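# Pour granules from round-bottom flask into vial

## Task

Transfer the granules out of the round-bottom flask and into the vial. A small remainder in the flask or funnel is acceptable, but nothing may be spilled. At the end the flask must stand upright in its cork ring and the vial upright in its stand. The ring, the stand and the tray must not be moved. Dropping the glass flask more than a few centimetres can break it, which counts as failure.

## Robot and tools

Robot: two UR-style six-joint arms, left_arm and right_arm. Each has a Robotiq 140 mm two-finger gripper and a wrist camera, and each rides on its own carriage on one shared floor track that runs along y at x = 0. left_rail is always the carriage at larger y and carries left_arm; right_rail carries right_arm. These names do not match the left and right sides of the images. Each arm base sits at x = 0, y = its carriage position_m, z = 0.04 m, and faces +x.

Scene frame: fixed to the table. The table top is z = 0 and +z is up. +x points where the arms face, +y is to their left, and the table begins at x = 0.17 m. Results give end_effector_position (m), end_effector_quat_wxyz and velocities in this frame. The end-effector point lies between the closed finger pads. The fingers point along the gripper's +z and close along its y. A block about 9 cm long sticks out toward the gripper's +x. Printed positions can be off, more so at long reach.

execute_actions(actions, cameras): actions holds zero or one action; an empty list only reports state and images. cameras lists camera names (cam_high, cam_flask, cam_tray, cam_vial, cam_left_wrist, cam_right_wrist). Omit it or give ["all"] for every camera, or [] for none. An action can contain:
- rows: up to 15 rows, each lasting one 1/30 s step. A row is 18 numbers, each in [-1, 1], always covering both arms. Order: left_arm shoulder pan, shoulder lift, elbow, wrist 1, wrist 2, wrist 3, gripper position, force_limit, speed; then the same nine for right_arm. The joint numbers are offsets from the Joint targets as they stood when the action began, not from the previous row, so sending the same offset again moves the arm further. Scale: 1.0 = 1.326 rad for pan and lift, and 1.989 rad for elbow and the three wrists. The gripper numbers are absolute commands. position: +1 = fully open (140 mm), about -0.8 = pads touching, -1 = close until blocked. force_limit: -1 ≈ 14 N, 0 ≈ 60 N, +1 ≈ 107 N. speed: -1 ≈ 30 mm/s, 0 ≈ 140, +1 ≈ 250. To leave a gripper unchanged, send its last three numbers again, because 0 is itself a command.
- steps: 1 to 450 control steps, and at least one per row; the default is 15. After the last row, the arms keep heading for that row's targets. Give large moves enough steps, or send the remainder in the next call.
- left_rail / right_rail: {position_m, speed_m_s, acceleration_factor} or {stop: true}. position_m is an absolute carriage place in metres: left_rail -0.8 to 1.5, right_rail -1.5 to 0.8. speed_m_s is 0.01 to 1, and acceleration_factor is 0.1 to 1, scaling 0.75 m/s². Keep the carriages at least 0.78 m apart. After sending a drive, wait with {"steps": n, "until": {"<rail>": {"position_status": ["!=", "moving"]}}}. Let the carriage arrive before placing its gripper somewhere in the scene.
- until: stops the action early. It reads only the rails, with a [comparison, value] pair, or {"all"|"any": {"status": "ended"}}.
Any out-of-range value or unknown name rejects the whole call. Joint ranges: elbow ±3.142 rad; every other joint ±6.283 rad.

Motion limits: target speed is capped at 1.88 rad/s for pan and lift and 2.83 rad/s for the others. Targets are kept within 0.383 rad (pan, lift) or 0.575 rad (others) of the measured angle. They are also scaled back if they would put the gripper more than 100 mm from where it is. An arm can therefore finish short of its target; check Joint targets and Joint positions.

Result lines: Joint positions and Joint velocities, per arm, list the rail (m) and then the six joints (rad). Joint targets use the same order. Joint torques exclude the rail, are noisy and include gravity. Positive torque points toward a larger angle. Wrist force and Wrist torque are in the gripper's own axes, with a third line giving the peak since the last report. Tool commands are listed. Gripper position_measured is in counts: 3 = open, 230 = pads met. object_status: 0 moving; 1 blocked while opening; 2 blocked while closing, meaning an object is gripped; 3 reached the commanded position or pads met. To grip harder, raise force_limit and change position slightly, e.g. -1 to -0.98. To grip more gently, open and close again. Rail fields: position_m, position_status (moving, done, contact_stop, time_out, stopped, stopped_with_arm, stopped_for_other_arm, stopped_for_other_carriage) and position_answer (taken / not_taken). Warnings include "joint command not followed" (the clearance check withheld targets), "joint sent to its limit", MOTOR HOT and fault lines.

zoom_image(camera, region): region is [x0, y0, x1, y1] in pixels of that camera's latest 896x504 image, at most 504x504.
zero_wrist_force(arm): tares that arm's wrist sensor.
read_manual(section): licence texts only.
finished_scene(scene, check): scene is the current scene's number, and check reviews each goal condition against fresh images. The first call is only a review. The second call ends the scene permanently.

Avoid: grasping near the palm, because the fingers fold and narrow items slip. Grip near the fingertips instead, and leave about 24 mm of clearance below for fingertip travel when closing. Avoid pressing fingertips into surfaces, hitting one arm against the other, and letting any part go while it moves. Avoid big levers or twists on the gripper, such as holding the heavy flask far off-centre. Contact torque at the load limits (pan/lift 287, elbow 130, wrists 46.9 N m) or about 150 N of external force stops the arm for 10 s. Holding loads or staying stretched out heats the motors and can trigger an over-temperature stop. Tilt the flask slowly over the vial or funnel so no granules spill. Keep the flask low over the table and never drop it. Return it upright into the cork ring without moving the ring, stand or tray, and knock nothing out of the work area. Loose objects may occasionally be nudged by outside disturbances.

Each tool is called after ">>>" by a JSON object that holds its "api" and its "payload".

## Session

>>> {"api": "execute_actions", "payload": {"actions": []}}

Scene clock: 0.00 s.
left_arm: end_effector_position=(+0.6290, +1.1759, +0.1760) position_measured=3 object_status=3 end_effector_quat_wxyz=(+0.000, +0.000, +1.000, +0.000) end_effector_velocity=(+0.000, +0.001, +0.000) end_effector_angular_velocity=(+0.001, -0.001, +0.001) | right_arm: end_effector_position=(+0.6290, -1.2021, +0.1760) position_measured=3 object_status=3 end_effector_quat_wxyz=(+0.000, +0.000, +1.000, +0.000) end_effector_velocity=(-0.001, +0.001, -0.001) end_effector_angular_velocity=(+0.000, +0.002, +0.001)
Joint positions: left_arm=[1.176 -0.281 -1.556 2.144 -2.158 -1.571 -0.281] | right_arm=[-1.202 -0.281 -1.556 2.144 -2.158 -1.571 -0.281]
Joint velocities: left_arm=[0 0.001 0 0 -0.001 0.001 0] | right_arm=[0 0.001 0.001 0 0.001 0 0]
Joint torques (N m): no reading
Wrist force (N): no reading
Wrist torque (N m): no reading
Wrist force, peak (N): no reading
Joint targets: left_arm=[1.176 -0.281 -1.556 2.144 -2.158 -1.571 -0.280] | right_arm=[-1.202 -0.280 -1.556 2.144 -2.158 -1.571 -0.280]
Tool commands: left_gripper/position=+1.0 left_gripper/force_limit=+1.0 left_gripper/speed=+1.0 right_gripper/position=+1.0 right_gripper/force_limit=+1.0 right_gripper/speed=+1.0
left_rail: position_m=1.176 position_status=done
right_rail: position_m=-1.202 position_status=done

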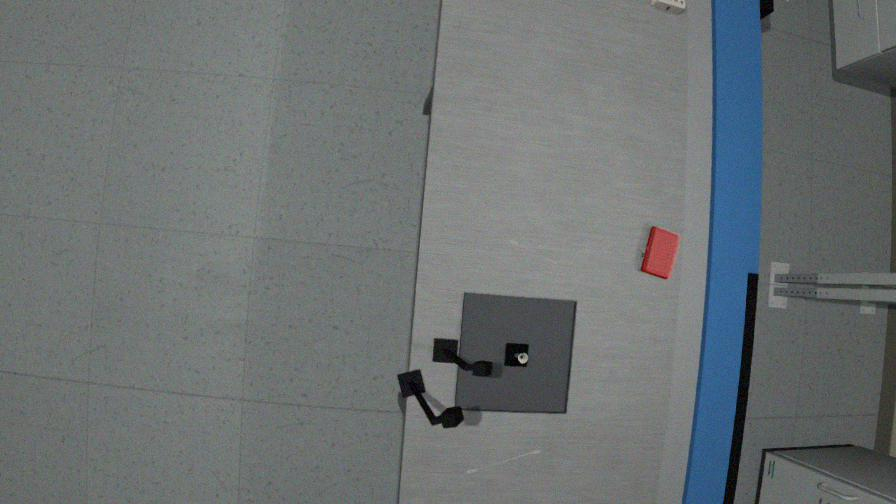

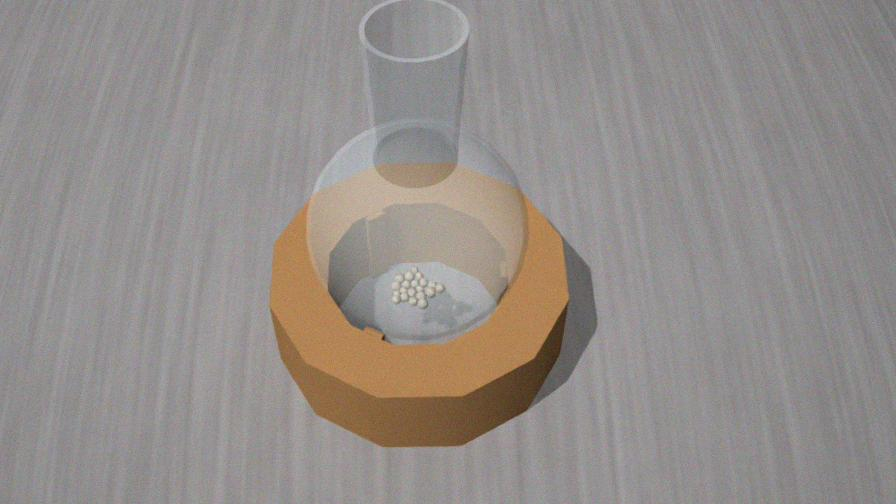

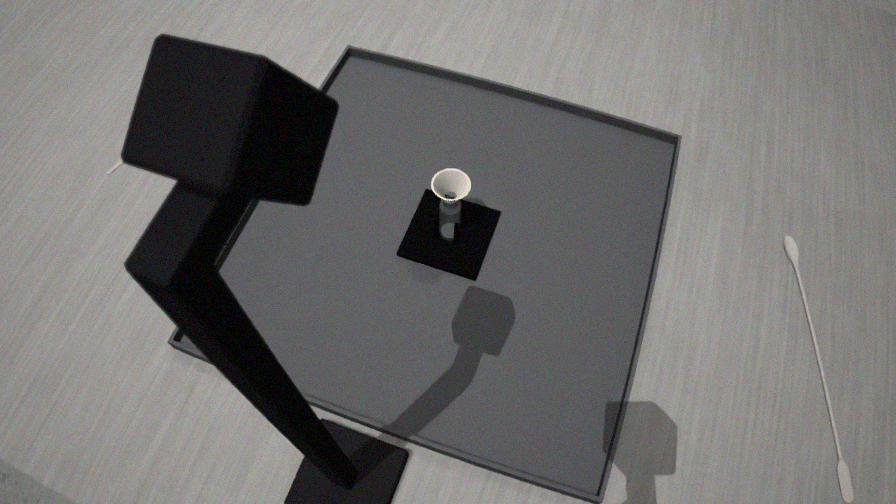

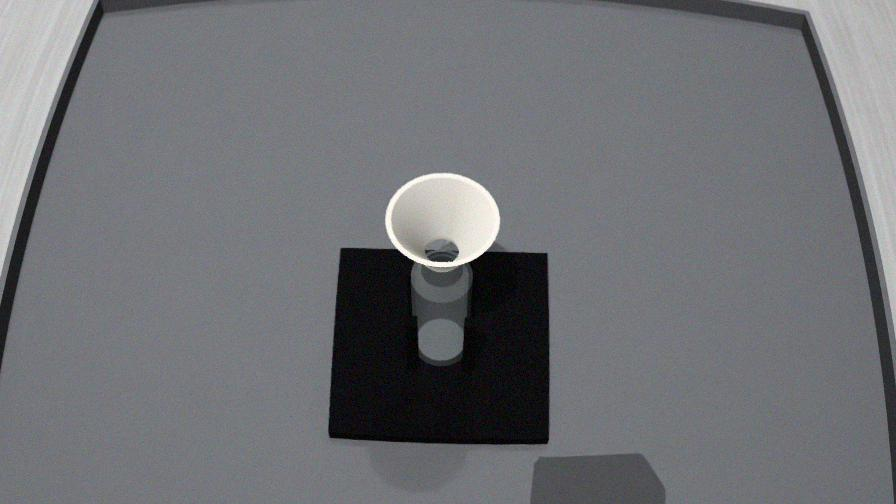

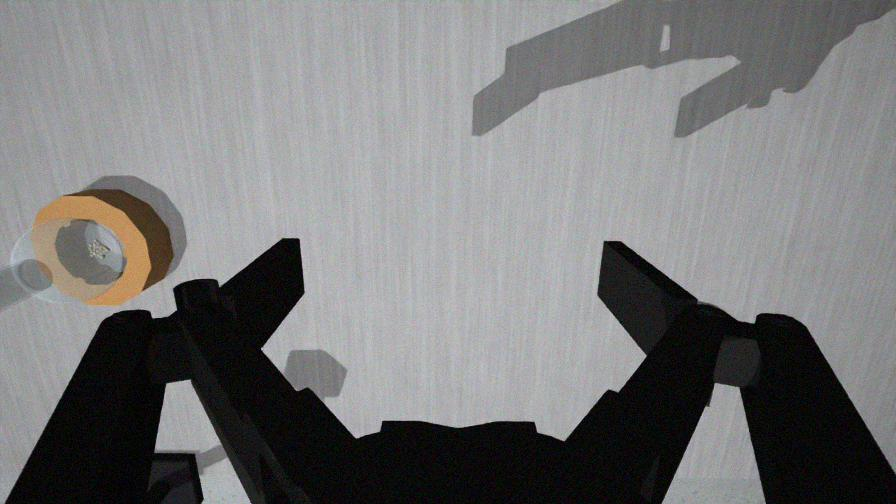

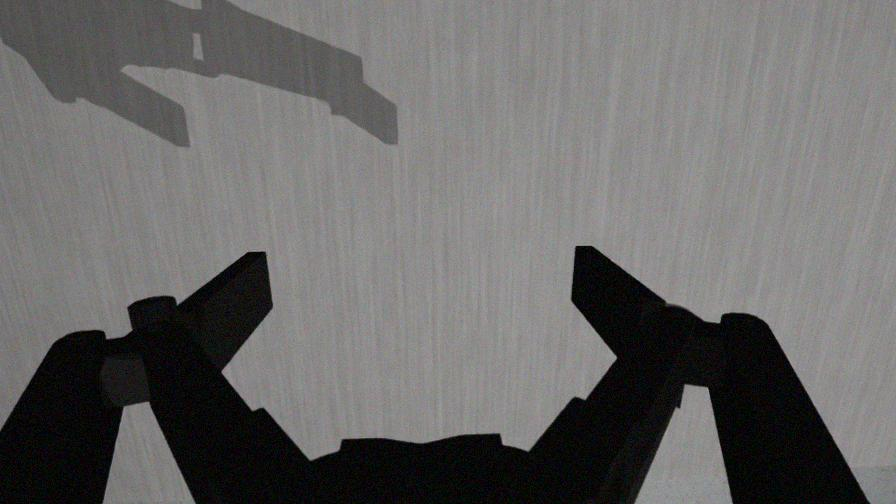

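>>> {"api": "execute_actions", "payload": {"actions": [], "cameras": ["cam_high", "cam_left_wrist", "cam_flask"]}}

Scene clock: 208.90 s.
left_arm: end_effector_position=(+0.6290, +1.1759, +0.1760) position_measured=3 object_status=3 end_effector_quat_wxyz=(+0.000, +0.000, +1.000, +0.000) end_effector_velocity=(+0.000, +0.000, +0.000) end_effector_angular_velocity=(+0.000, +0.001, -0.001) | right_arm: end_effector_position=(+0.6290, -1.2021, +0.1760) position_measured=3 object_status=3 end_effector_quat_wxyz=(+0.000, +0.000, +1.000, +0.000) end_effector_velocity=(+0.000, -0.001, +0.000) end_effector_angular_velocity=(+0.000, +0.000, -0.001)
Joint positions: left_arm=[1.176 -0.281 -1.556 2.144 -2.158 -1.571 -0.281] | right_arm=[-1.202 -0.281 -1.556 2.144 -2.158 -1.571 -0.281]
Joint velocities: left_arm=[0 0 0 0 0.001 0 0.001] | right_arm=[0 -0.001 0.001 0 -0.001 0 0]
Joint torques (N m): left_arm=[-0.08 -45.23 -39.85 -4.66 0.06 0.4] | right_arm=[1.98 -46.16 -42.12 -4.41 0.04 0.39]
Wrist force (N): left_arm=[-0.3 -0.4 0.6] | right_arm=[0.4 0.0 0.5]
Wrist torque (N m): left_arm=[-0.09 0.08 0.00] | right_arm=[0.01 -0.08 0.00]
Wrist force, peak (N): left_arm=[-0.6 -0.8 0.7] | right_arm=[0.9 -0.2 0.3]
Joint targets: left_arm=[1.176 -0.281 -1.556 2.144 -2.158 -1.571 -0.280] | right_arm=[-1.202 -0.280 -1.556 2.144 -2.158 -1.571 -0.280]
Tool commands: left_gripper/position=+1.0 left_gripper/force_limit=+1.0 left_gripper/speed=+1.0 right_gripper/position=+1.0 right_gripper/force_limit=+1.0 right_gripper/speed=+1.0
left_rail: position_m=1.176 position_status=done
right_rail: position_m=-1.202 position_status=done
Images, in order (width x height): cam_high 896x504, cam_flask 896x504, cam_left_wrist 896x504.

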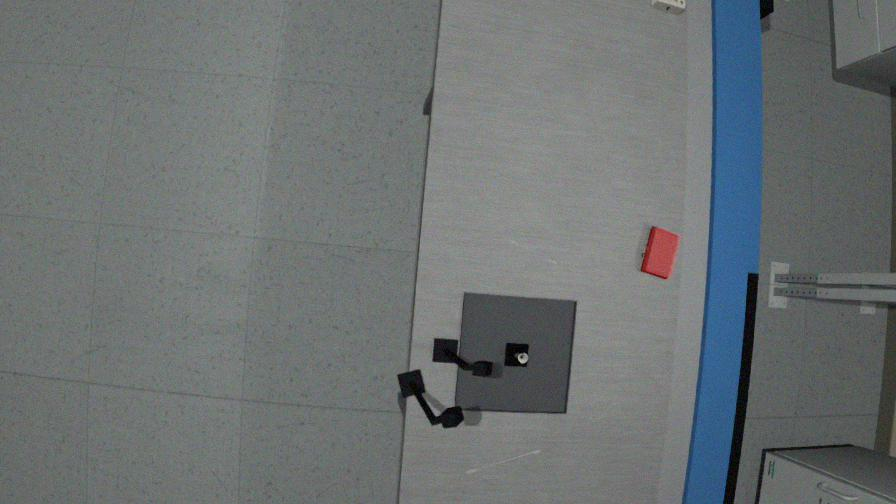

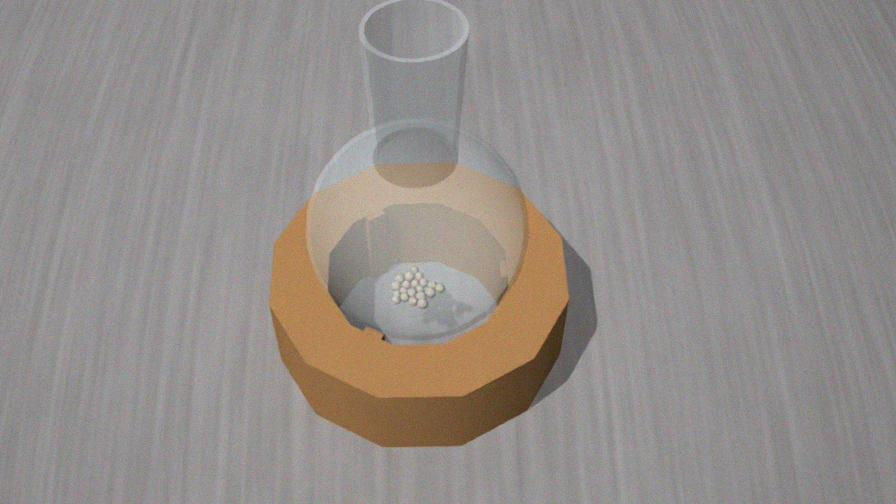

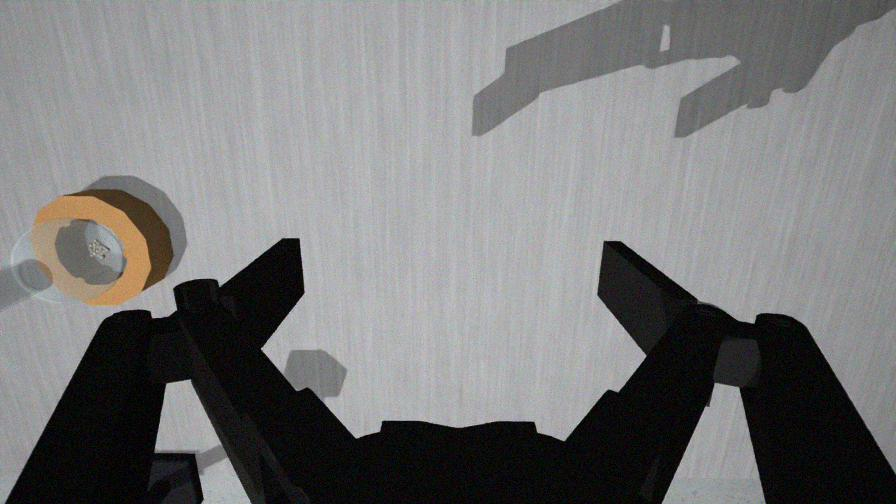

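>>> {"api": "zoom_image", "payload": {"camera": "cam_left_wrist", "region": [0, 160, 224, 326]}}

>>> {"api": "zoom_image", "payload": {"camera": "cam_high", "region": [390, 280, 600, 430]}}

Scaled by 2.250 from the camera's 896x504 image, which has a finer 1280x720 frame.

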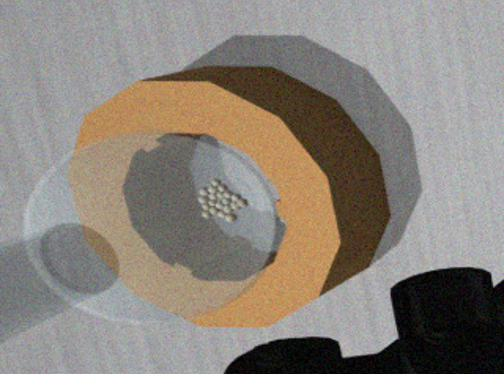

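Scaled by 2.400 from the camera's 896x504 image, which has a finer 1280x720 frame.

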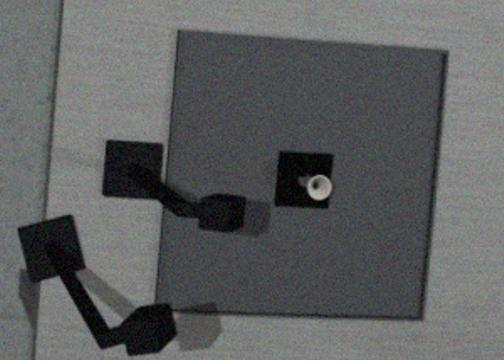

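>>> {"api": "execute_actions", "payload": {"actions": [{"left_rail":{"position_m":0.543},"rows":[[0.0009,-0.0001,0.0002,0.0009,0.0026,0.0002,0.1,-0.5,-0.8,0,0,0,0,0,0,1,1,1],[0.0065,-0.0006,0.0014,0.0065,0.0182,0.0014,0.1,-0.5,-0.8,0,0,0,0,0,0,1,1,1],[0.0197,-0.0017,0.0043,0.0197,0.0548,0.0041,0.1,-0.5,-0.8,0,0,0,0,0,0,1,1,1],[0.0415,-0.0035,0.0090,0.0414,0.1153,0.0086,0.1,-0.5,-0.8,0,0,0,0,0,0,1,1,1],[0.0714,-0.0061,0.0156,0.0713,0.1986,0.0148,0.1,-0.5,-0.8,0,0,0,0,0,0,1,1,1],[0.1080,-0.0092,0.0235,0.1079,0.3003,0.0223,0.1,-0.5,-0.8,0,0,0,0,0,0,1,1,1],[0.1490,-0.0127,0.0324,0.1488,0.4141,0.0308,0.1,-0.5,-0.8,0,0,0,0,0,0,1,1,1],[0.1914,-0.0163,0.0417,0.1911,0.5320,0.0396,0.1,-0.5,-0.8,0,0,0,0,0,0,1,1,1],[0.2324,-0.0198,0.0506,0.2320,0.6458,0.0481,0.1,-0.5,-0.8,0,0,0,0,0,0,1,1,1],[0.2690,-0.0229,0.0585,0.2686,0.7475,0.0556,0.1,-0.5,-0.8,0,0,0,0,0,0,1,1,1],[0.2989,-0.0255,0.0651,0.2985,0.8308,0.0618,0.1,-0.5,-0.8,0,0,0,0,0,0,1,1,1],[0.3207,-0.0273,0.0698,0.3202,0.8913,0.0663,0.1,-0.5,-0.8,0,0,0,0,0,0,1,1,1],[0.3339,-0.0284,0.0727,0.3334,0.9279,0.0690,0.1,-0.5,-0.8,0,0,0,0,0,0,1,1,1],[0.3395,-0.0289,0.0739,0.3390,0.9435,0.0702,0.1,-0.5,-0.8,0,0,0,0,0,0,1,1,1],[0.3404,-0.0290,0.0741,0.3399,0.9461,0.0704,0.1,-0.5,-0.8,0,0,0,0,0,0,1,1,1]],"steps":150,"until":{"any":{"status":"ended"}}}], "cameras": ["cam_flask"]}}

Scene clock: 474.57 s.
left_arm: end_effector_position=(+0.4889, +1.1331, +0.4555) position_measured=117 object_status=3 end_effector_quat_wxyz=(-0.237, +0.221, +0.586, +0.743) end_effector_velocity=(+0.001, +0.000, +0.000) end_effector_angular_velocity=(+0.002, -0.001, -0.003) | right_arm: end_effector_position=(+0.6290, -1.2021, +0.1760) position_measured=3 object_status=3 end_effector_quat_wxyz=(+0.000, +0.000, +1.000, +0.000) end_effector_velocity=(+0.000, +0.000, +0.000) end_effector_angular_velocity=(+0.000, +0.000, -0.001)
Joint positions: left_arm=[0.543 0.171 -1.595 2.291 -1.482 0.31 -0.141] | right_arm=[-1.202 -0.281 -1.556 2.144 -2.158 -1.571 -0.281]
Joint velocities: left_arm=[0 0 0 0 0 0.003 -0.002] | right_arm=[0 -0.001 0.001 -0.001 0.001 0 0]
Joint torques (N m): left_arm=[11.35 -50.45 -27.08 -2.23 4.71 3.16] | right_arm=[1.88 -45.57 -41.46 -4.66 0.47 0.48]
Wrist force (N): left_arm=[-1.3 -1.0 1.3] | right_arm=[0.3 0.1 0.5]
Wrist torque (N m): left_arm=[0.00 0.16 -0.09] | right_arm=[0.02 -0.07 0.00]
Wrist force, peak (N): left_arm=[-1.6 -4.9 -1.0] | right_arm=[0.7 0.1 0.6]
Joint targets: left_arm=[0.543 0.171 -1.595 2.291 -1.482 0.311 -0.140] | right_arm=[-1.202 -0.280 -1.556 2.144 -2.158 -1.571 -0.280]
left_rail: position_m=0.543 position_status=done
right_rail: position_m=-1.202 position_status=done
Images, in order (width x height): cam_flask 896x504.

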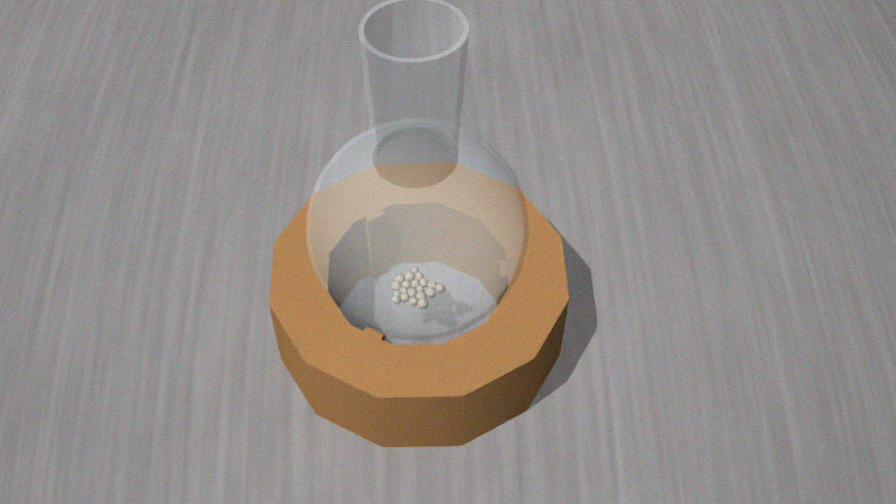

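>>> {"api": "execute_actions", "payload": {"actions": [{"rows":[[0.0009,0.0009,0.0003,0.0002,0.0025,0.0002,0.1,-0.5,-0.8,0,0,0,0,0,0,1,1,1],[0.0061,0.0066,0.0022,0.0011,0.0179,0.0014,0.1,-0.5,-0.8,0,0,0,0,0,0,1,1,1],[0.0184,0.0198,0.0065,0.0032,0.0540,0.0041,0.1,-0.5,-0.8,0,0,0,0,0,0,1,1,1],[0.0388,0.0416,0.0137,0.0068,0.1136,0.0086,0.1,-0.5,-0.8,0,0,0,0,0,0,1,1,1],[0.0669,0.0716,0.0235,0.0117,0.1956,0.0148,0.1,-0.5,-0.8,0,0,0,0,0,0,1,1,1],[0.1011,0.1083,0.0356,0.0177,0.2958,0.0223,0.1,-0.5,-0.8,0,0,0,0,0,0,1,1,1],[0.1395,0.1494,0.0491,0.0244,0.4079,0.0308,0.1,-0.5,-0.8,0,0,0,0,0,0,1,1,1],[0.1791,0.1919,0.0630,0.0313,0.5240,0.0396,0.1,-0.5,-0.8,0,0,0,0,0,0,1,1,1],[0.2175,0.2330,0.0765,0.0380,0.6360,0.0481,0.1,-0.5,-0.8,0,0,0,0,0,0,1,1,1],[0.2517,0.2697,0.0886,0.0440,0.7362,0.0556,0.1,-0.5,-0.8,0,0,0,0,0,0,1,1,1],[0.2798,0.2997,0.0984,0.0489,0.8182,0.0618,0.1,-0.5,-0.8,0,0,0,0,0,0,1,1,1],[0.3002,0.3215,0.1056,0.0525,0.8778,0.0663,0.1,-0.5,-0.8,0,0,0,0,0,0,1,1,1],[0.3125,0.3347,0.1099,0.0546,0.9139,0.0690,0.1,-0.5,-0.8,0,0,0,0,0,0,1,1,1],[0.3177,0.3404,0.1118,0.0555,0.9293,0.0702,0.1,-0.5,-0.8,0,0,0,0,0,0,1,1,1],[0.3186,0.3413,0.1121,0.0557,0.9318,0.0704,0.1,-0.5,-0.8,0,0,0,0,0,0,1,1,1]],"steps":34}], "cameras": ["cam_left_wrist", "cam_flask"]}}

Scene clock: 494.77 s.
left_arm: end_effector_position=(+0.5516, +0.9276, +0.1049) position_measured=117 object_status=3 end_effector_quat_wxyz=(-0.037, +0.702, +0.034, +0.710) end_effector_velocity=(+0.000, -0.001, +0.000) end_effector_angular_velocity=(+0.000, +0.000, -0.003) | right_arm: end_effector_position=(+0.6290, -1.2021, +0.1760) position_measured=3 object_status=3 end_effector_quat_wxyz=(+0.000, +0.000, +1.000, +0.000) end_effector_velocity=(+0.001, +0.000, +0.000) end_effector_angular_velocity=(+0.000, +0.001, +0.001)
Joint positions: left_arm=[0.543 0.586 -1.15 2.511 -1.373 2.057 -0.003] | right_arm=[-1.202 -0.281 -1.556 2.144 -2.158 -1.571 -0.281]
Joint velocities: left_arm=[0 0 0 0 0 0.003 0] | right_arm=[0 0.001 0.001 -0.001 0 0 0]
Joint torques (N m): left_arm=[12.59 -36.43 -0.38 -1 2.96 2.93] | right_arm=[4.68 -45.95 -41.15 -4.82 0.2 0.58]
Wrist force (N): left_arm=[-1.7 -1.7 1.4] | right_arm=[0.2 0.1 0.2]
Wrist torque (N m): left_arm=[-0.18 0.23 -0.03] | right_arm=[0.02 -0.04 0.00]
Wrist force, peak (N): left_arm=[1.7 7.1 1.4] | right_arm=[0.4 0.4 0.6]
Joint targets: left_arm=[0.543 0.586 -1.150 2.511 -1.373 2.057 -0.003] | right_arm=[-1.202 -0.280 -1.556 2.144 -2.158 -1.571 -0.280]
left_rail: position_m=0.543 position_status=done
right_rail: position_m=-1.202 position_status=done
Images, in order (width x height): cam_flask 896x504, cam_left_wrist 896x504.

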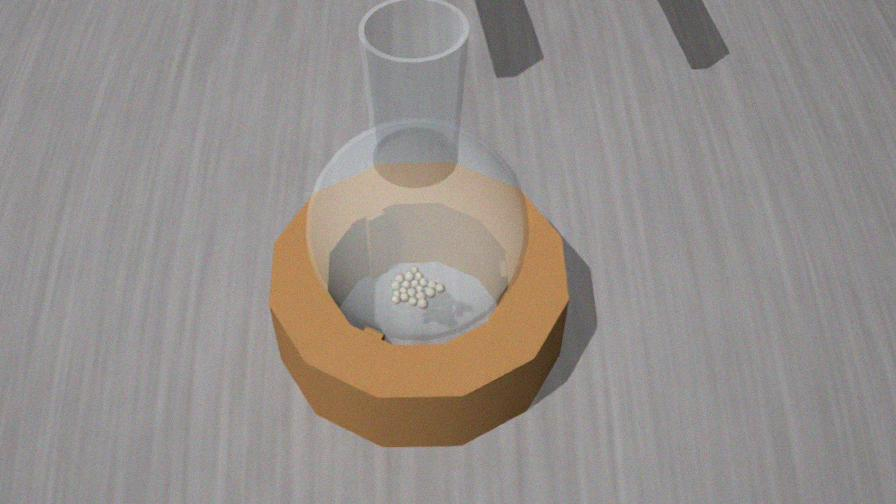

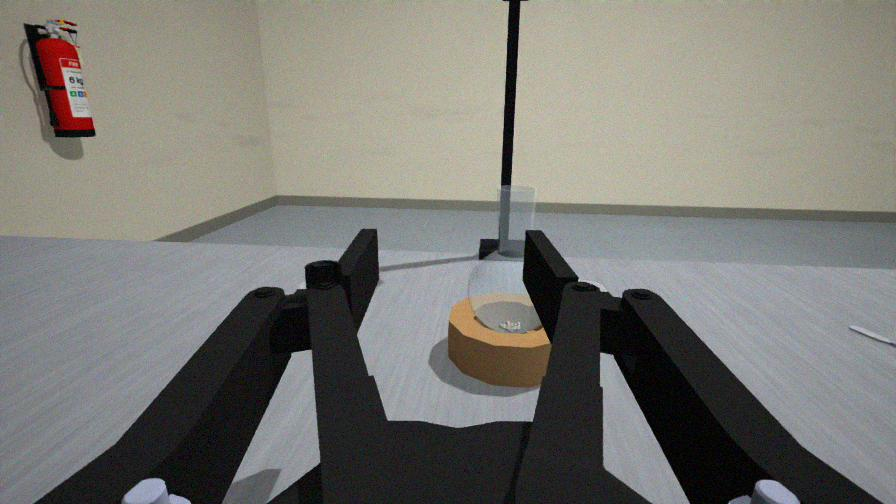

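>>> {"api": "zoom_image", "payload": {"camera": "cam_left_wrist", "region": [428, 170, 596, 400]}}

Scaled by 2.191 from the camera's 896x504 image, which has a finer 1280x720 frame.

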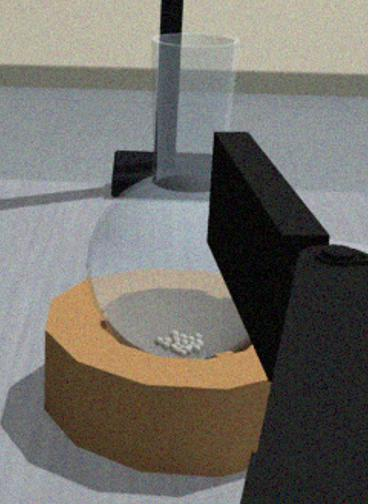

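>>> {"api": "execute_actions", "payload": {"actions": [{"rows":[[-0.0002,0.0001,-0.0001,0.0001,0,0,0.1,-0.5,-0.8,0,0,0,0,0,0,1,1,1],[-0.0016,0.0006,-0.0010,0.0007,-0.0001,0,0.1,-0.5,-0.8,0,0,0,0,0,0,1,1,1],[-0.0050,0.0019,-0.0031,0.0022,-0.0004,0.0001,0.1,-0.5,-0.8,0,0,0,0,0,0,1,1,1],[-0.0104,0.0040,-0.0065,0.0045,-0.0009,0.0002,0.1,-0.5,-0.8,0,0,0,0,0,0,1,1,1],[-0.0180,0.0069,-0.0112,0.0078,-0.0015,0.0003,0.1,-0.5,-0.8,0,0,0,0,0,0,1,1,1],[-0.0272,0.0105,-0.0169,0.0118,-0.0022,0.0005,0.1,-0.5,-0.8,0,0,0,0,0,0,1,1,1],[-0.0375,0.0145,-0.0233,0.0163,-0.0031,0.0007,0.1,-0.5,-0.8,0,0,0,0,0,0,1,1,1],[-0.0482,0.0186,-0.0299,0.0209,-0.0039,0.0008,0.1,-0.5,-0.8,0,0,0,0,0,0,1,1,1],[-0.0585,0.0226,-0.0363,0.0254,-0.0048,0.0010,0.1,-0.5,-0.8,0,0,0,0,0,0,1,1,1],[-0.0677,0.0262,-0.0420,0.0294,-0.0055,0.0012,0.1,-0.5,-0.8,0,0,0,0,0,0,1,1,1],[-0.0753,0.0291,-0.0467,0.0327,-0.0061,0.0013,0.1,-0.5,-0.8,0,0,0,0,0,0,1,1,1],[-0.0807,0.0312,-0.0501,0.0350,-0.0066,0.0014,0.1,-0.5,-0.8,0,0,0,0,0,0,1,1,1],[-0.0841,0.0325,-0.0522,0.0365,-0.0069,0.0015,0.1,-0.5,-0.8,0,0,0,0,0,0,1,1,1],[-0.0855,0.0330,-0.0531,0.0371,-0.0070,0.0015,0.1,-0.5,-0.8,0,0,0,0,0,0,1,1,1],[-0.0857,0.0331,-0.0532,0.0372,-0.0070,0.0015,0.1,-0.5,-0.8,0,0,0,0,0,0,1,1,1]],"steps":24}], "cameras": ["cam_left_wrist", "cam_flask"]}}

Scene clock: 570.97 s.
left_arm: end_effector_position=(+0.6423, +0.8934, +0.0982) position_measured=117 object_status=3 end_effector_quat_wxyz=(+0.000, +0.707, +0.000, +0.707) end_effector_velocity=(+0.002, -0.002, +0.000) end_effector_angular_velocity=(+0.001, +0.000, -0.004) | right_arm: end_effector_position=(+0.6290, -1.2021, +0.1760) position_measured=3 object_status=3 end_effector_quat_wxyz=(+0.000, +0.000, +1.000, +0.000) end_effector_velocity=(+0.000, +0.001, +0.000) end_effector_angular_velocity=(-0.002, +0.000, +0.003)
Joint positions: left_arm=[0.543 0.473 -1.106 2.405 -1.3 2.043 0] | right_arm=[-1.202 -0.281 -1.556 2.144 -2.158 -1.571 -0.281]
Joint velocities: left_arm=[0 -0.003 0.001 -0.003 0.002 0.001 0.001] | right_arm=[0 0.002 0 0 0 -0.002 0]
Joint torques (N m): left_arm=[-11.82 -41.43 -24.86 -0.83 -2.78 3.02] | right_arm=[1.68 -47.13 -40.82 -4.12 0.3 0.74]
Wrist force (N): left_arm=[-1.3 -1.3 1.4] | right_arm=[0.3 0.2 0.3]
Wrist torque (N m): left_arm=[-0.10 0.16 -0.03] | right_arm=[0.05 -0.05 0.00]
Wrist force, peak (N): left_arm=[-1.5 -0.8 3.4] | right_arm=[0.7 0.3 0.5]
Joint targets: left_arm=[0.543 0.473 -1.106 2.405 -1.299 2.043 0.000] | right_arm=[-1.202 -0.280 -1.556 2.144 -2.158 -1.571 -0.280]
left_rail: position_m=0.543 position_status=done
right_rail: position_m=-1.202 position_status=done
Images, in order (width x height): cam_flask 896x504, cam_left_wrist 896x504.

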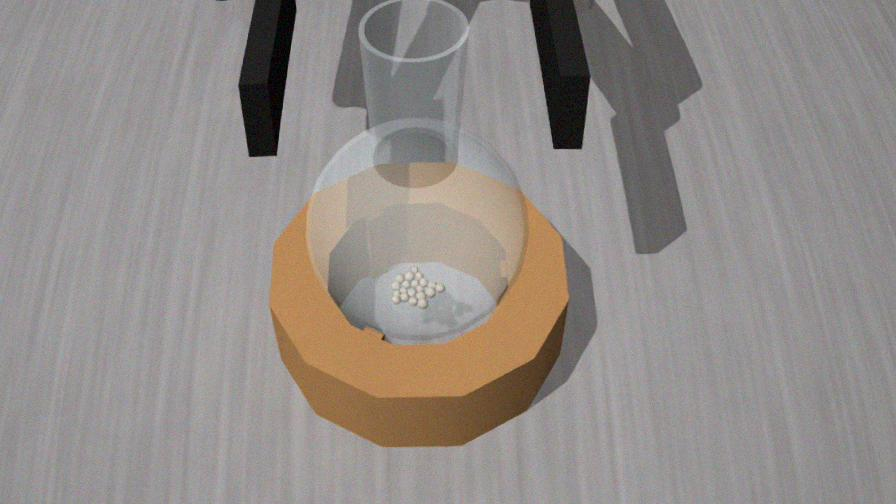

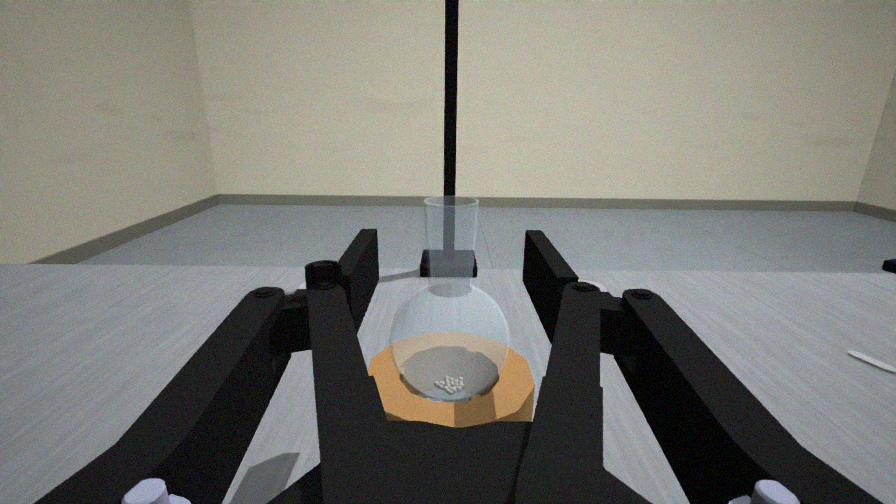

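>>> {"api": "zoom_image", "payload": {"camera": "cam_left_wrist", "region": [358, 180, 546, 440]}}

>>> {"api": "zoom_image", "payload": {"camera": "cam_flask", "region": [220, 0, 620, 225]}}

Scaled by 1.938 from the camera's 896x504 image, which has a finer 1280x720 frame.

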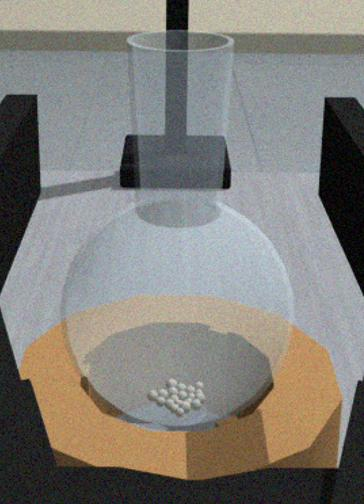

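Scaled by 1.260 from the camera's 896x504 image, which has a finer 1280x720 frame.

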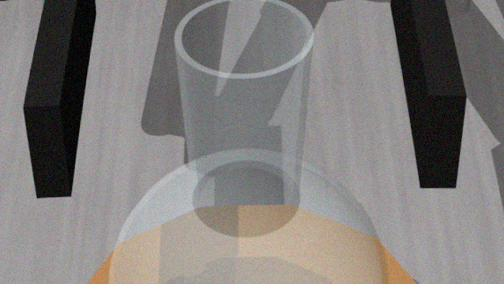

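>>> {"api": "execute_actions", "payload": {"actions": [{"rows":[[0,0,0,0,0,0,-1,-0.5,-0.8,0,0,0,0,0,0,1,1,1]],"steps":30}], "cameras": ["cam_left_wrist", "cam_flask"]}}

Scene clock: 585.77 s.
left_arm: end_effector_position=(+0.6426, +0.8932, +0.0982) position_measured=197 object_status=2 end_effector_quat_wxyz=(+0.000, +0.707, +0.000, +0.707) end_effector_velocity=(+0.001, +0.000, +0.001) end_effector_angular_velocity=(-0.002, -0.001, +0.000) | right_arm: end_effector_position=(+0.6290, -1.2021, +0.1760) position_measured=3 object_status=3 end_effector_quat_wxyz=(+0.000, +0.000, +1.000, +0.000) end_effector_velocity=(+0.000, +0.000, +0.000) end_effector_angular_velocity=(-0.001, +0.000, +0.000)
Joint positions: left_arm=[0.543 0.473 -1.106 2.405 -1.299 2.043 0] | right_arm=[-1.202 -0.281 -1.556 2.144 -2.158 -1.571 -0.281]
Joint velocities: left_arm=[0 0 0 -0.001 0 0 -0.002] | right_arm=[0 0 0.001 0 -0.001 -0.001 -0.001]
Joint torques (N m): left_arm=[-8.63 -44.68 -14.5 -2.06 -2.12 2.7] | right_arm=[-2.06 -46.39 -39.68 -4 0.36 0.75]
Wrist force (N): left_arm=[-1.4 -1.2 0.6] | right_arm=[0.5 0.2 0.1]
Wrist torque (N m): left_arm=[0.04 0.20 -0.01] | right_arm=[0.06 -0.09 0.00]
Wrist force, peak (N): left_arm=[-2.1 -1.3 1.3] | right_arm=[0.7 0.1 0.4]
Joint targets: left_arm=[0.543 0.473 -1.106 2.405 -1.299 2.043 0.000] | right_arm=[-1.202 -0.280 -1.556 2.144 -2.158 -1.571 -0.280]
left_rail: position_m=0.543 position_status=done
right_rail: position_m=-1.202 position_status=done
Images, in order (width x height): cam_flask 896x504, cam_left_wrist 896x504.

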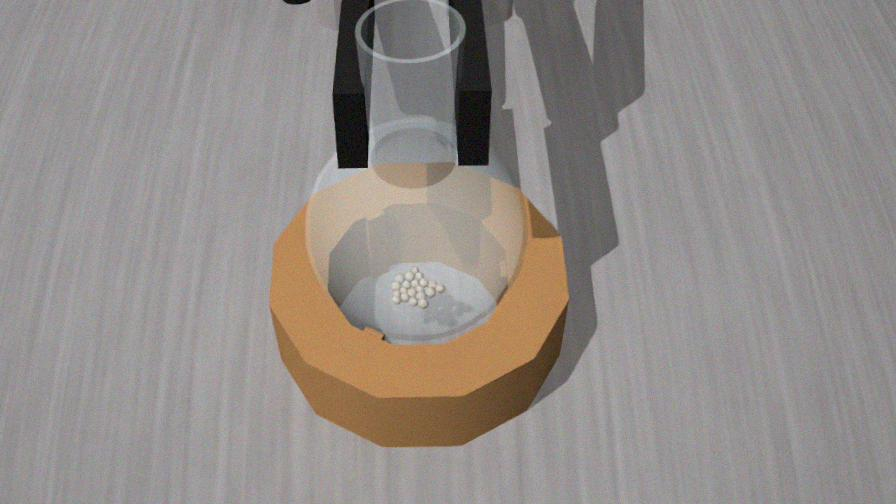

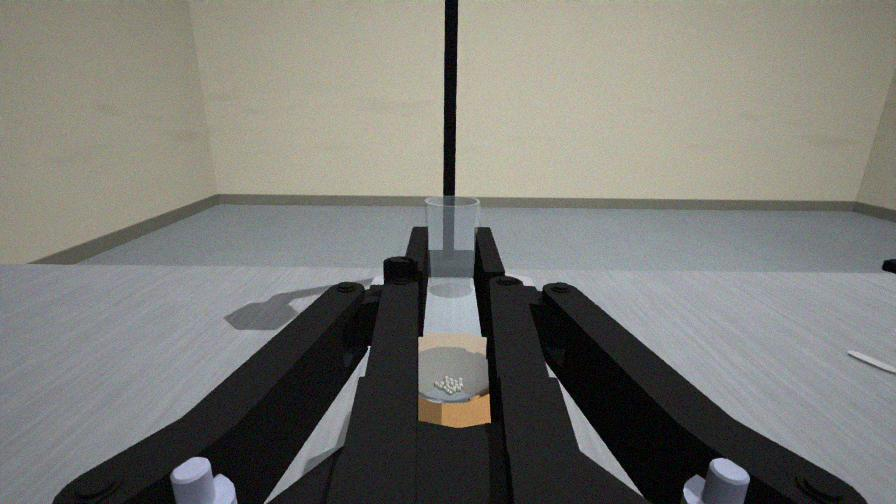

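>>> {"api": "execute_actions", "payload": {"actions": [{"rows":[[0,-0.0005,0,0.0003,0,0,-1,-0.5,-0.8,0,0,0,0,0,0,1,1,1],[0,-0.0033,-0.0001,0.0023,0,0,-1,-0.5,-0.8,0,0,0,0,0,0,1,1,1],[0,-0.0094,-0.0002,0.0065,0,0,-1,-0.5,-0.8,0,0,0,0,0,0,1,1,1],[0,-0.0187,-0.0004,0.0129,0,0,-1,-0.5,-0.8,0,0,0,0,0,0,1,1,1],[0,-0.0303,-0.0007,0.0209,0,0,-1,-0.5,-0.8,0,0,0,0,0,0,1,1,1],[0,-0.0426,-0.0010,0.0294,0,0,-1,-0.5,-0.8,0,0,0,0,0,0,1,1,1],[0,-0.0542,-0.0012,0.0373,0,0,-1,-0.5,-0.8,0,0,0,0,0,0,1,1,1],[0,-0.0635,-0.0014,0.0438,0,0,-1,-0.5,-0.8,0,0,0,0,0,0,1,1,1],[0,-0.0696,-0.0016,0.0480,0,0,-1,-0.5,-0.8,0,0,0,0,0,0,1,1,1],[0,-0.0724,-0.0016,0.0499,0,0,-1,-0.5,-0.8,0,0,0,0,0,0,1,1,1],[0,-0.0729,-0.0016,0.0502,0,0,-1,-0.5,-0.8,0,0,0,0,0,0,1,1,1]],"steps":18}], "cameras": ["cam_left_wrist", "cam_flask"]}}

Scene clock: 640.57 s.
left_arm: end_effector_position=(+0.6426, +0.8932, +0.1400) position_measured=197 object_status=2 end_effector_quat_wxyz=(+0.000, +0.707, +0.000, +0.707) end_effector_velocity=(+0.000, +0.000, +0.001) end_effector_angular_velocity=(+0.001, +0.000, +0.000) | right_arm: end_effector_position=(+0.6290, -1.2021, +0.1760) position_measured=3 object_status=3 end_effector_quat_wxyz=(+0.000, +0.000, +1.000, +0.000) end_effector_velocity=(+0.000, +0.000, +0.000) end_effector_angular_velocity=(+0.000, +0.000, +0.000)
Joint positions: left_arm=[0.543 0.473 -1.202 2.402 -1.2 2.043 0] | right_arm=[-1.202 -0.281 -1.556 2.144 -2.158 -1.571 -0.281]
Joint velocities: left_arm=[0 0 -0.003 0 0.004 0 0.001] | right_arm=[0 0 0 0 0 0 0]
Joint torques (N m): left_arm=[-8.03 -65.7 -28.53 -1.01 -1.29 2.78] | right_arm=[-0.26 -44.8 -41.97 -4.17 0.4 0.8]
Wrist force (N): left_arm=[-2.1 -1.5 1.2] | right_arm=[0.3 0.3 0.5]
Wrist torque (N m): left_arm=[-0.13 0.18 -0.05] | right_arm=[0.06 -0.06 0.00]
Wrist force, peak (N): left_arm=[-3.4 -1.3 1.3] | right_arm=[0.2 0.1 0.8]
Joint targets: left_arm=[0.543 0.473 -1.203 2.402 -1.200 2.043 0.000] | right_arm=[-1.202 -0.280 -1.556 2.144 -2.158 -1.571 -0.280]
left_rail: position_m=0.543 position_status=done
right_rail: position_m=-1.202 position_status=done
Images, in order (width x height): cam_flask 896x504, cam_left_wrist 896x504.

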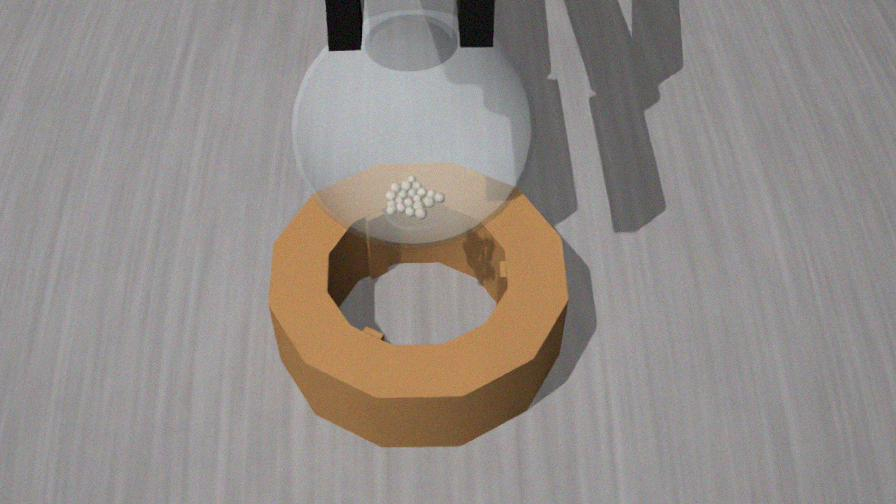

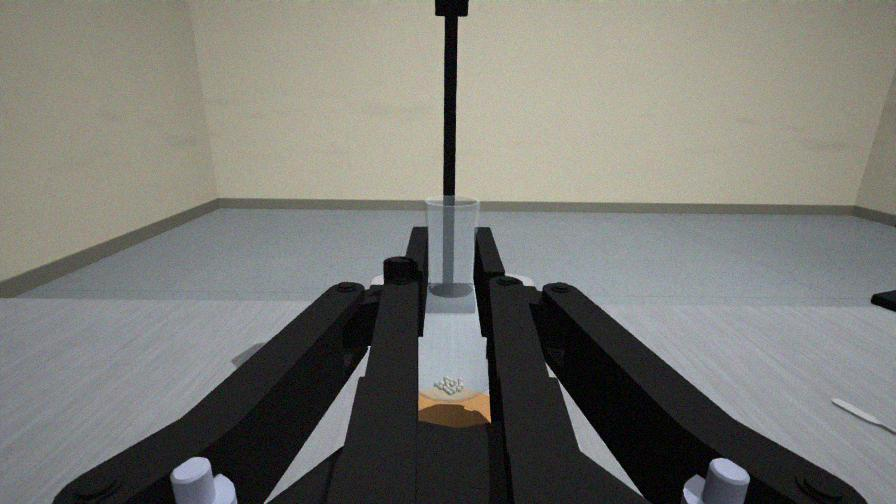

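>>> {"api": "execute_actions", "payload": {"actions": [{"left_rail":{"position_m":-0.08},"rows":[[0,-0.0003,0,0.0005,0,-0.0025,-1,-0.5,-0.8,0,0,0,0,0,0,1,1,1],[-0.0002,-0.0020,-0.0002,0.0033,-0.0002,-0.0177,-1,-0.5,-0.8,0,0,0,0,0,0,1,1,1],[-0.0007,-0.0059,-0.0005,0.0101,-0.0007,-0.0534,-1,-0.5,-0.8,0,0,0,0,0,0,1,1,1],[-0.0016,-0.0125,-0.0010,0.0212,-0.0015,-0.1008,-1,-0.5,-0.8,0,0,0,0,0,0,1,1,1],[-0.0027,-0.0215,-0.0017,0.0364,-0.0025,-0.1482,-1,-0.5,-0.8,0,0,0,0,0,0,1,1,1],[-0.0041,-0.0325,-0.0025,0.0551,-0.0038,-0.1956,-1,-0.5,-0.8,0,0,0,0,0,0,1,1,1],[-0.0056,-0.0448,-0.0035,0.0760,-0.0053,-0.2430,-1,-0.5,-0.8,0,0,0,0,0,0,1,1,1],[-0.0072,-0.0575,-0.0044,0.0976,-0.0067,-0.2904,-1,-0.5,-0.8,0,0,0,0,0,0,1,1,1],[-0.0087,-0.0698,-0.0054,0.1185,-0.0082,-0.3378,-1,-0.5,-0.8,0,0,0,0,0,0,1,1,1],[-0.0101,-0.0808,-0.0062,0.1372,-0.0095,-0.3852,-1,-0.5,-0.8,0,0,0,0,0,0,1,1,1],[-0.0112,-0.0898,-0.0069,0.1524,-0.0105,-0.4326,-1,-0.5,-0.8,0,0,0,0,0,0,1,1,1],[-0.0121,-0.0964,-0.0074,0.1635,-0.0113,-0.4800,-1,-0.5,-0.8,0,0,0,0,0,0,1,1,1],[-0.0126,-0.1003,-0.0077,0.1703,-0.0118,-0.5274,-1,-0.5,-0.8,0,0,0,0,0,0,1,1,1],[-0.0128,-0.1020,-0.0079,0.1731,-0.0120,-0.5748,-1,-0.5,-0.8,0,0,0,0,0,0,1,1,1],[-0.0128,-0.1023,-0.0079,0.1736,-0.0120,-0.9225,-1,-0.5,-0.8,0,0,0,0,0,0,1,1,1]],"steps":150,"until":{"any":{"status":"ended"}}}], "cameras": ["cam_left_wrist", "cam_vial", "cam_high", "cam_flask"]}}

Scene clock: 744.63 s.
left_arm: end_effector_position=(+0.6214, +0.2542, +0.1452) position_measured=197 object_status=2 end_effector_quat_wxyz=(+0.527, +0.440, +0.627, +0.369) end_effector_velocity=(+0.001, -0.001, +0.001) end_effector_angular_velocity=(+0.002, -0.001, -0.001) | right_arm: end_effector_position=(+0.6290, -1.2021, +0.1760) position_measured=3 object_status=3 end_effector_quat_wxyz=(+0.000, +0.000, +1.000, +0.000) end_effector_velocity=(+0.000, +0.000, +0.000) end_effector_angular_velocity=(-0.001, +0.000, +0.001)
Joint positions: left_arm=[-0.08 0.456 -1.338 2.386 -0.854 2.019 -1.834] | right_arm=[-1.202 -0.281 -1.556 2.144 -2.158 -1.571 -0.281]
Joint velocities: left_arm=[-0.002 0 0 -0.001 0 0 0.001] | right_arm=[0 0.001 0 -0.001 0.001 -0.001 0]
Joint torques (N m): left_arm=[-6.5 -58.29 -32.86 -0.75 -2.22 -2.15] | right_arm=[1.32 -44.14 -42.5 -4.19 -0.08 1.34]
Wrist force (N): left_arm=[-0.1 -0.3 0.1] | right_arm=[0.6 -0.2 0.3]
Wrist torque (N m): left_arm=[0.14 -0.03 -0.02] | right_arm=[-0.05 -0.12 0.00]
Wrist force, peak (N): left_arm=[-2.8 -3.3 1.3] | right_arm=[0.7 0.3 0.6]
Joint targets: left_arm=[-0.080 0.456 -1.338 2.386 -0.854 2.019 -1.834] | right_arm=[-1.202 -0.280 -1.556 2.144 -2.158 -1.571 -0.280]
left_rail: position_m=-0.080 position_status=done
right_rail: position_m=-1.202 position_status=done
Images, in order (width x height): cam_high 896x504, cam_flask 896x504, cam_vial 896x504, cam_left_wrist 896x504.

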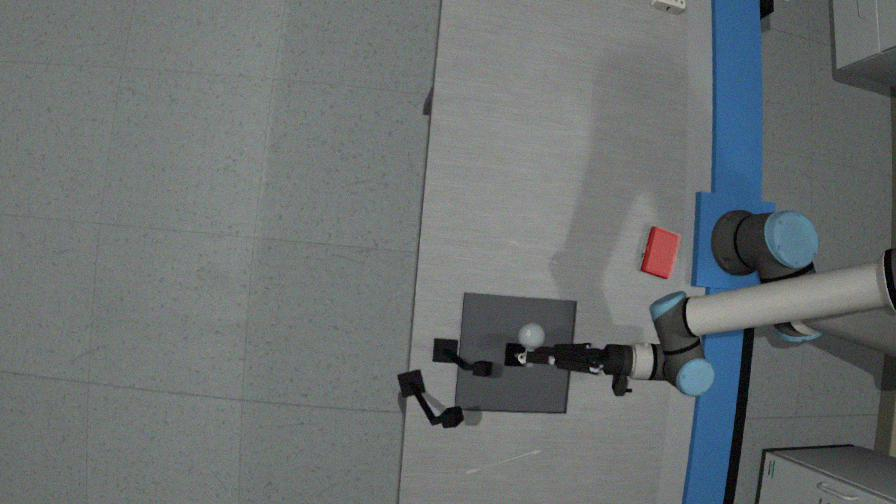

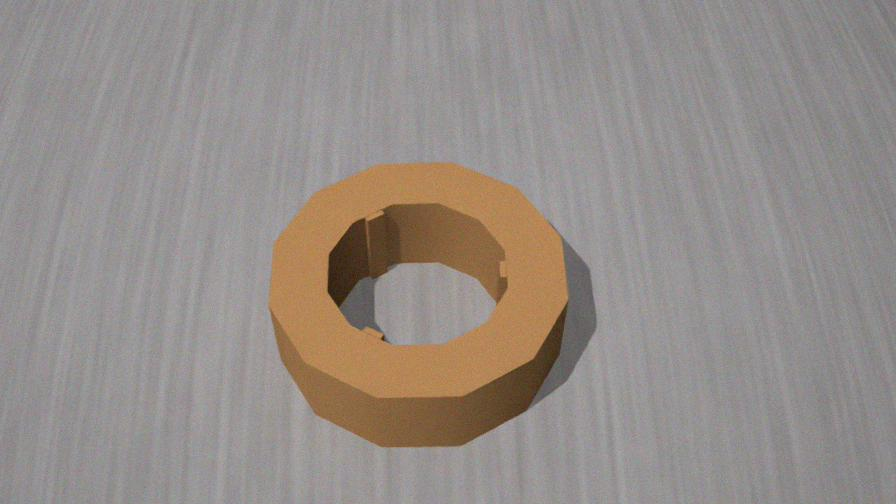

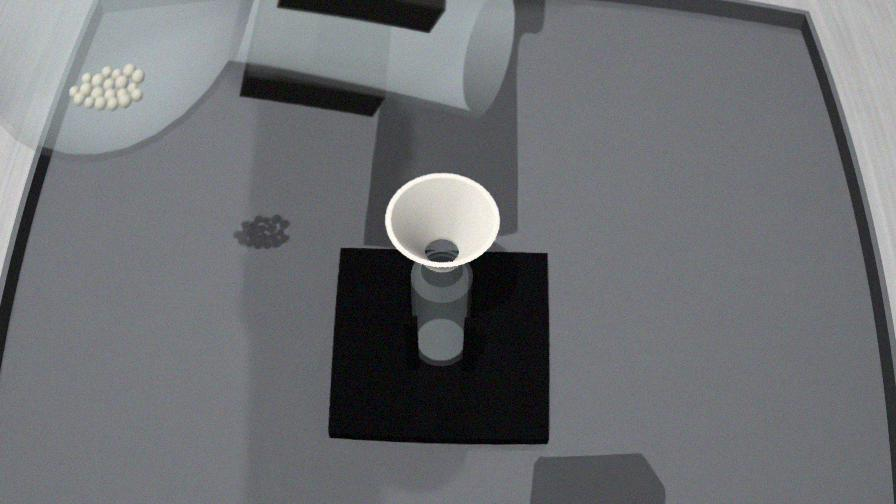

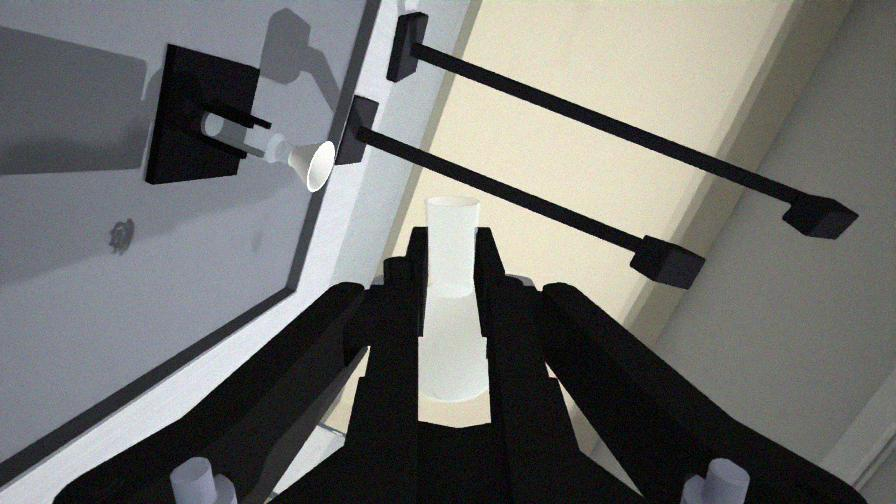

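>>> {"api": "zoom_image", "payload": {"camera": "cam_left_wrist", "region": [250, 110, 370, 220]}}

>>> {"api": "zoom_image", "payload": {"camera": "cam_vial", "region": [340, 0, 560, 290]}}

Scaled by 4.200 from the camera's 896x504 image, which has a finer 1280x720 frame.

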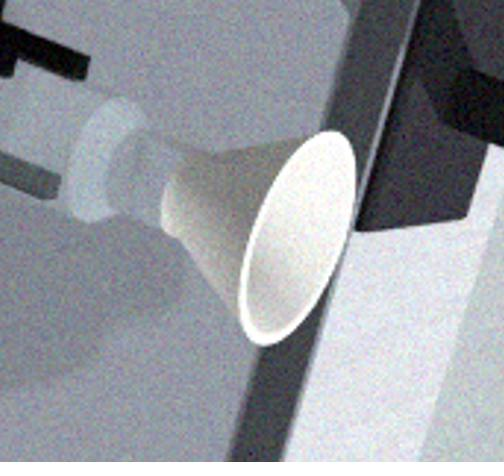

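Scaled by 1.738 from the camera's 896x504 image, which has a finer 1280x720 frame.

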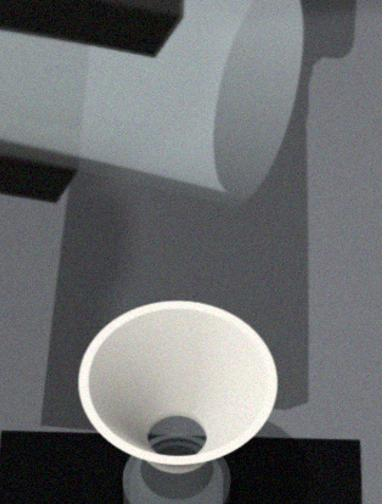

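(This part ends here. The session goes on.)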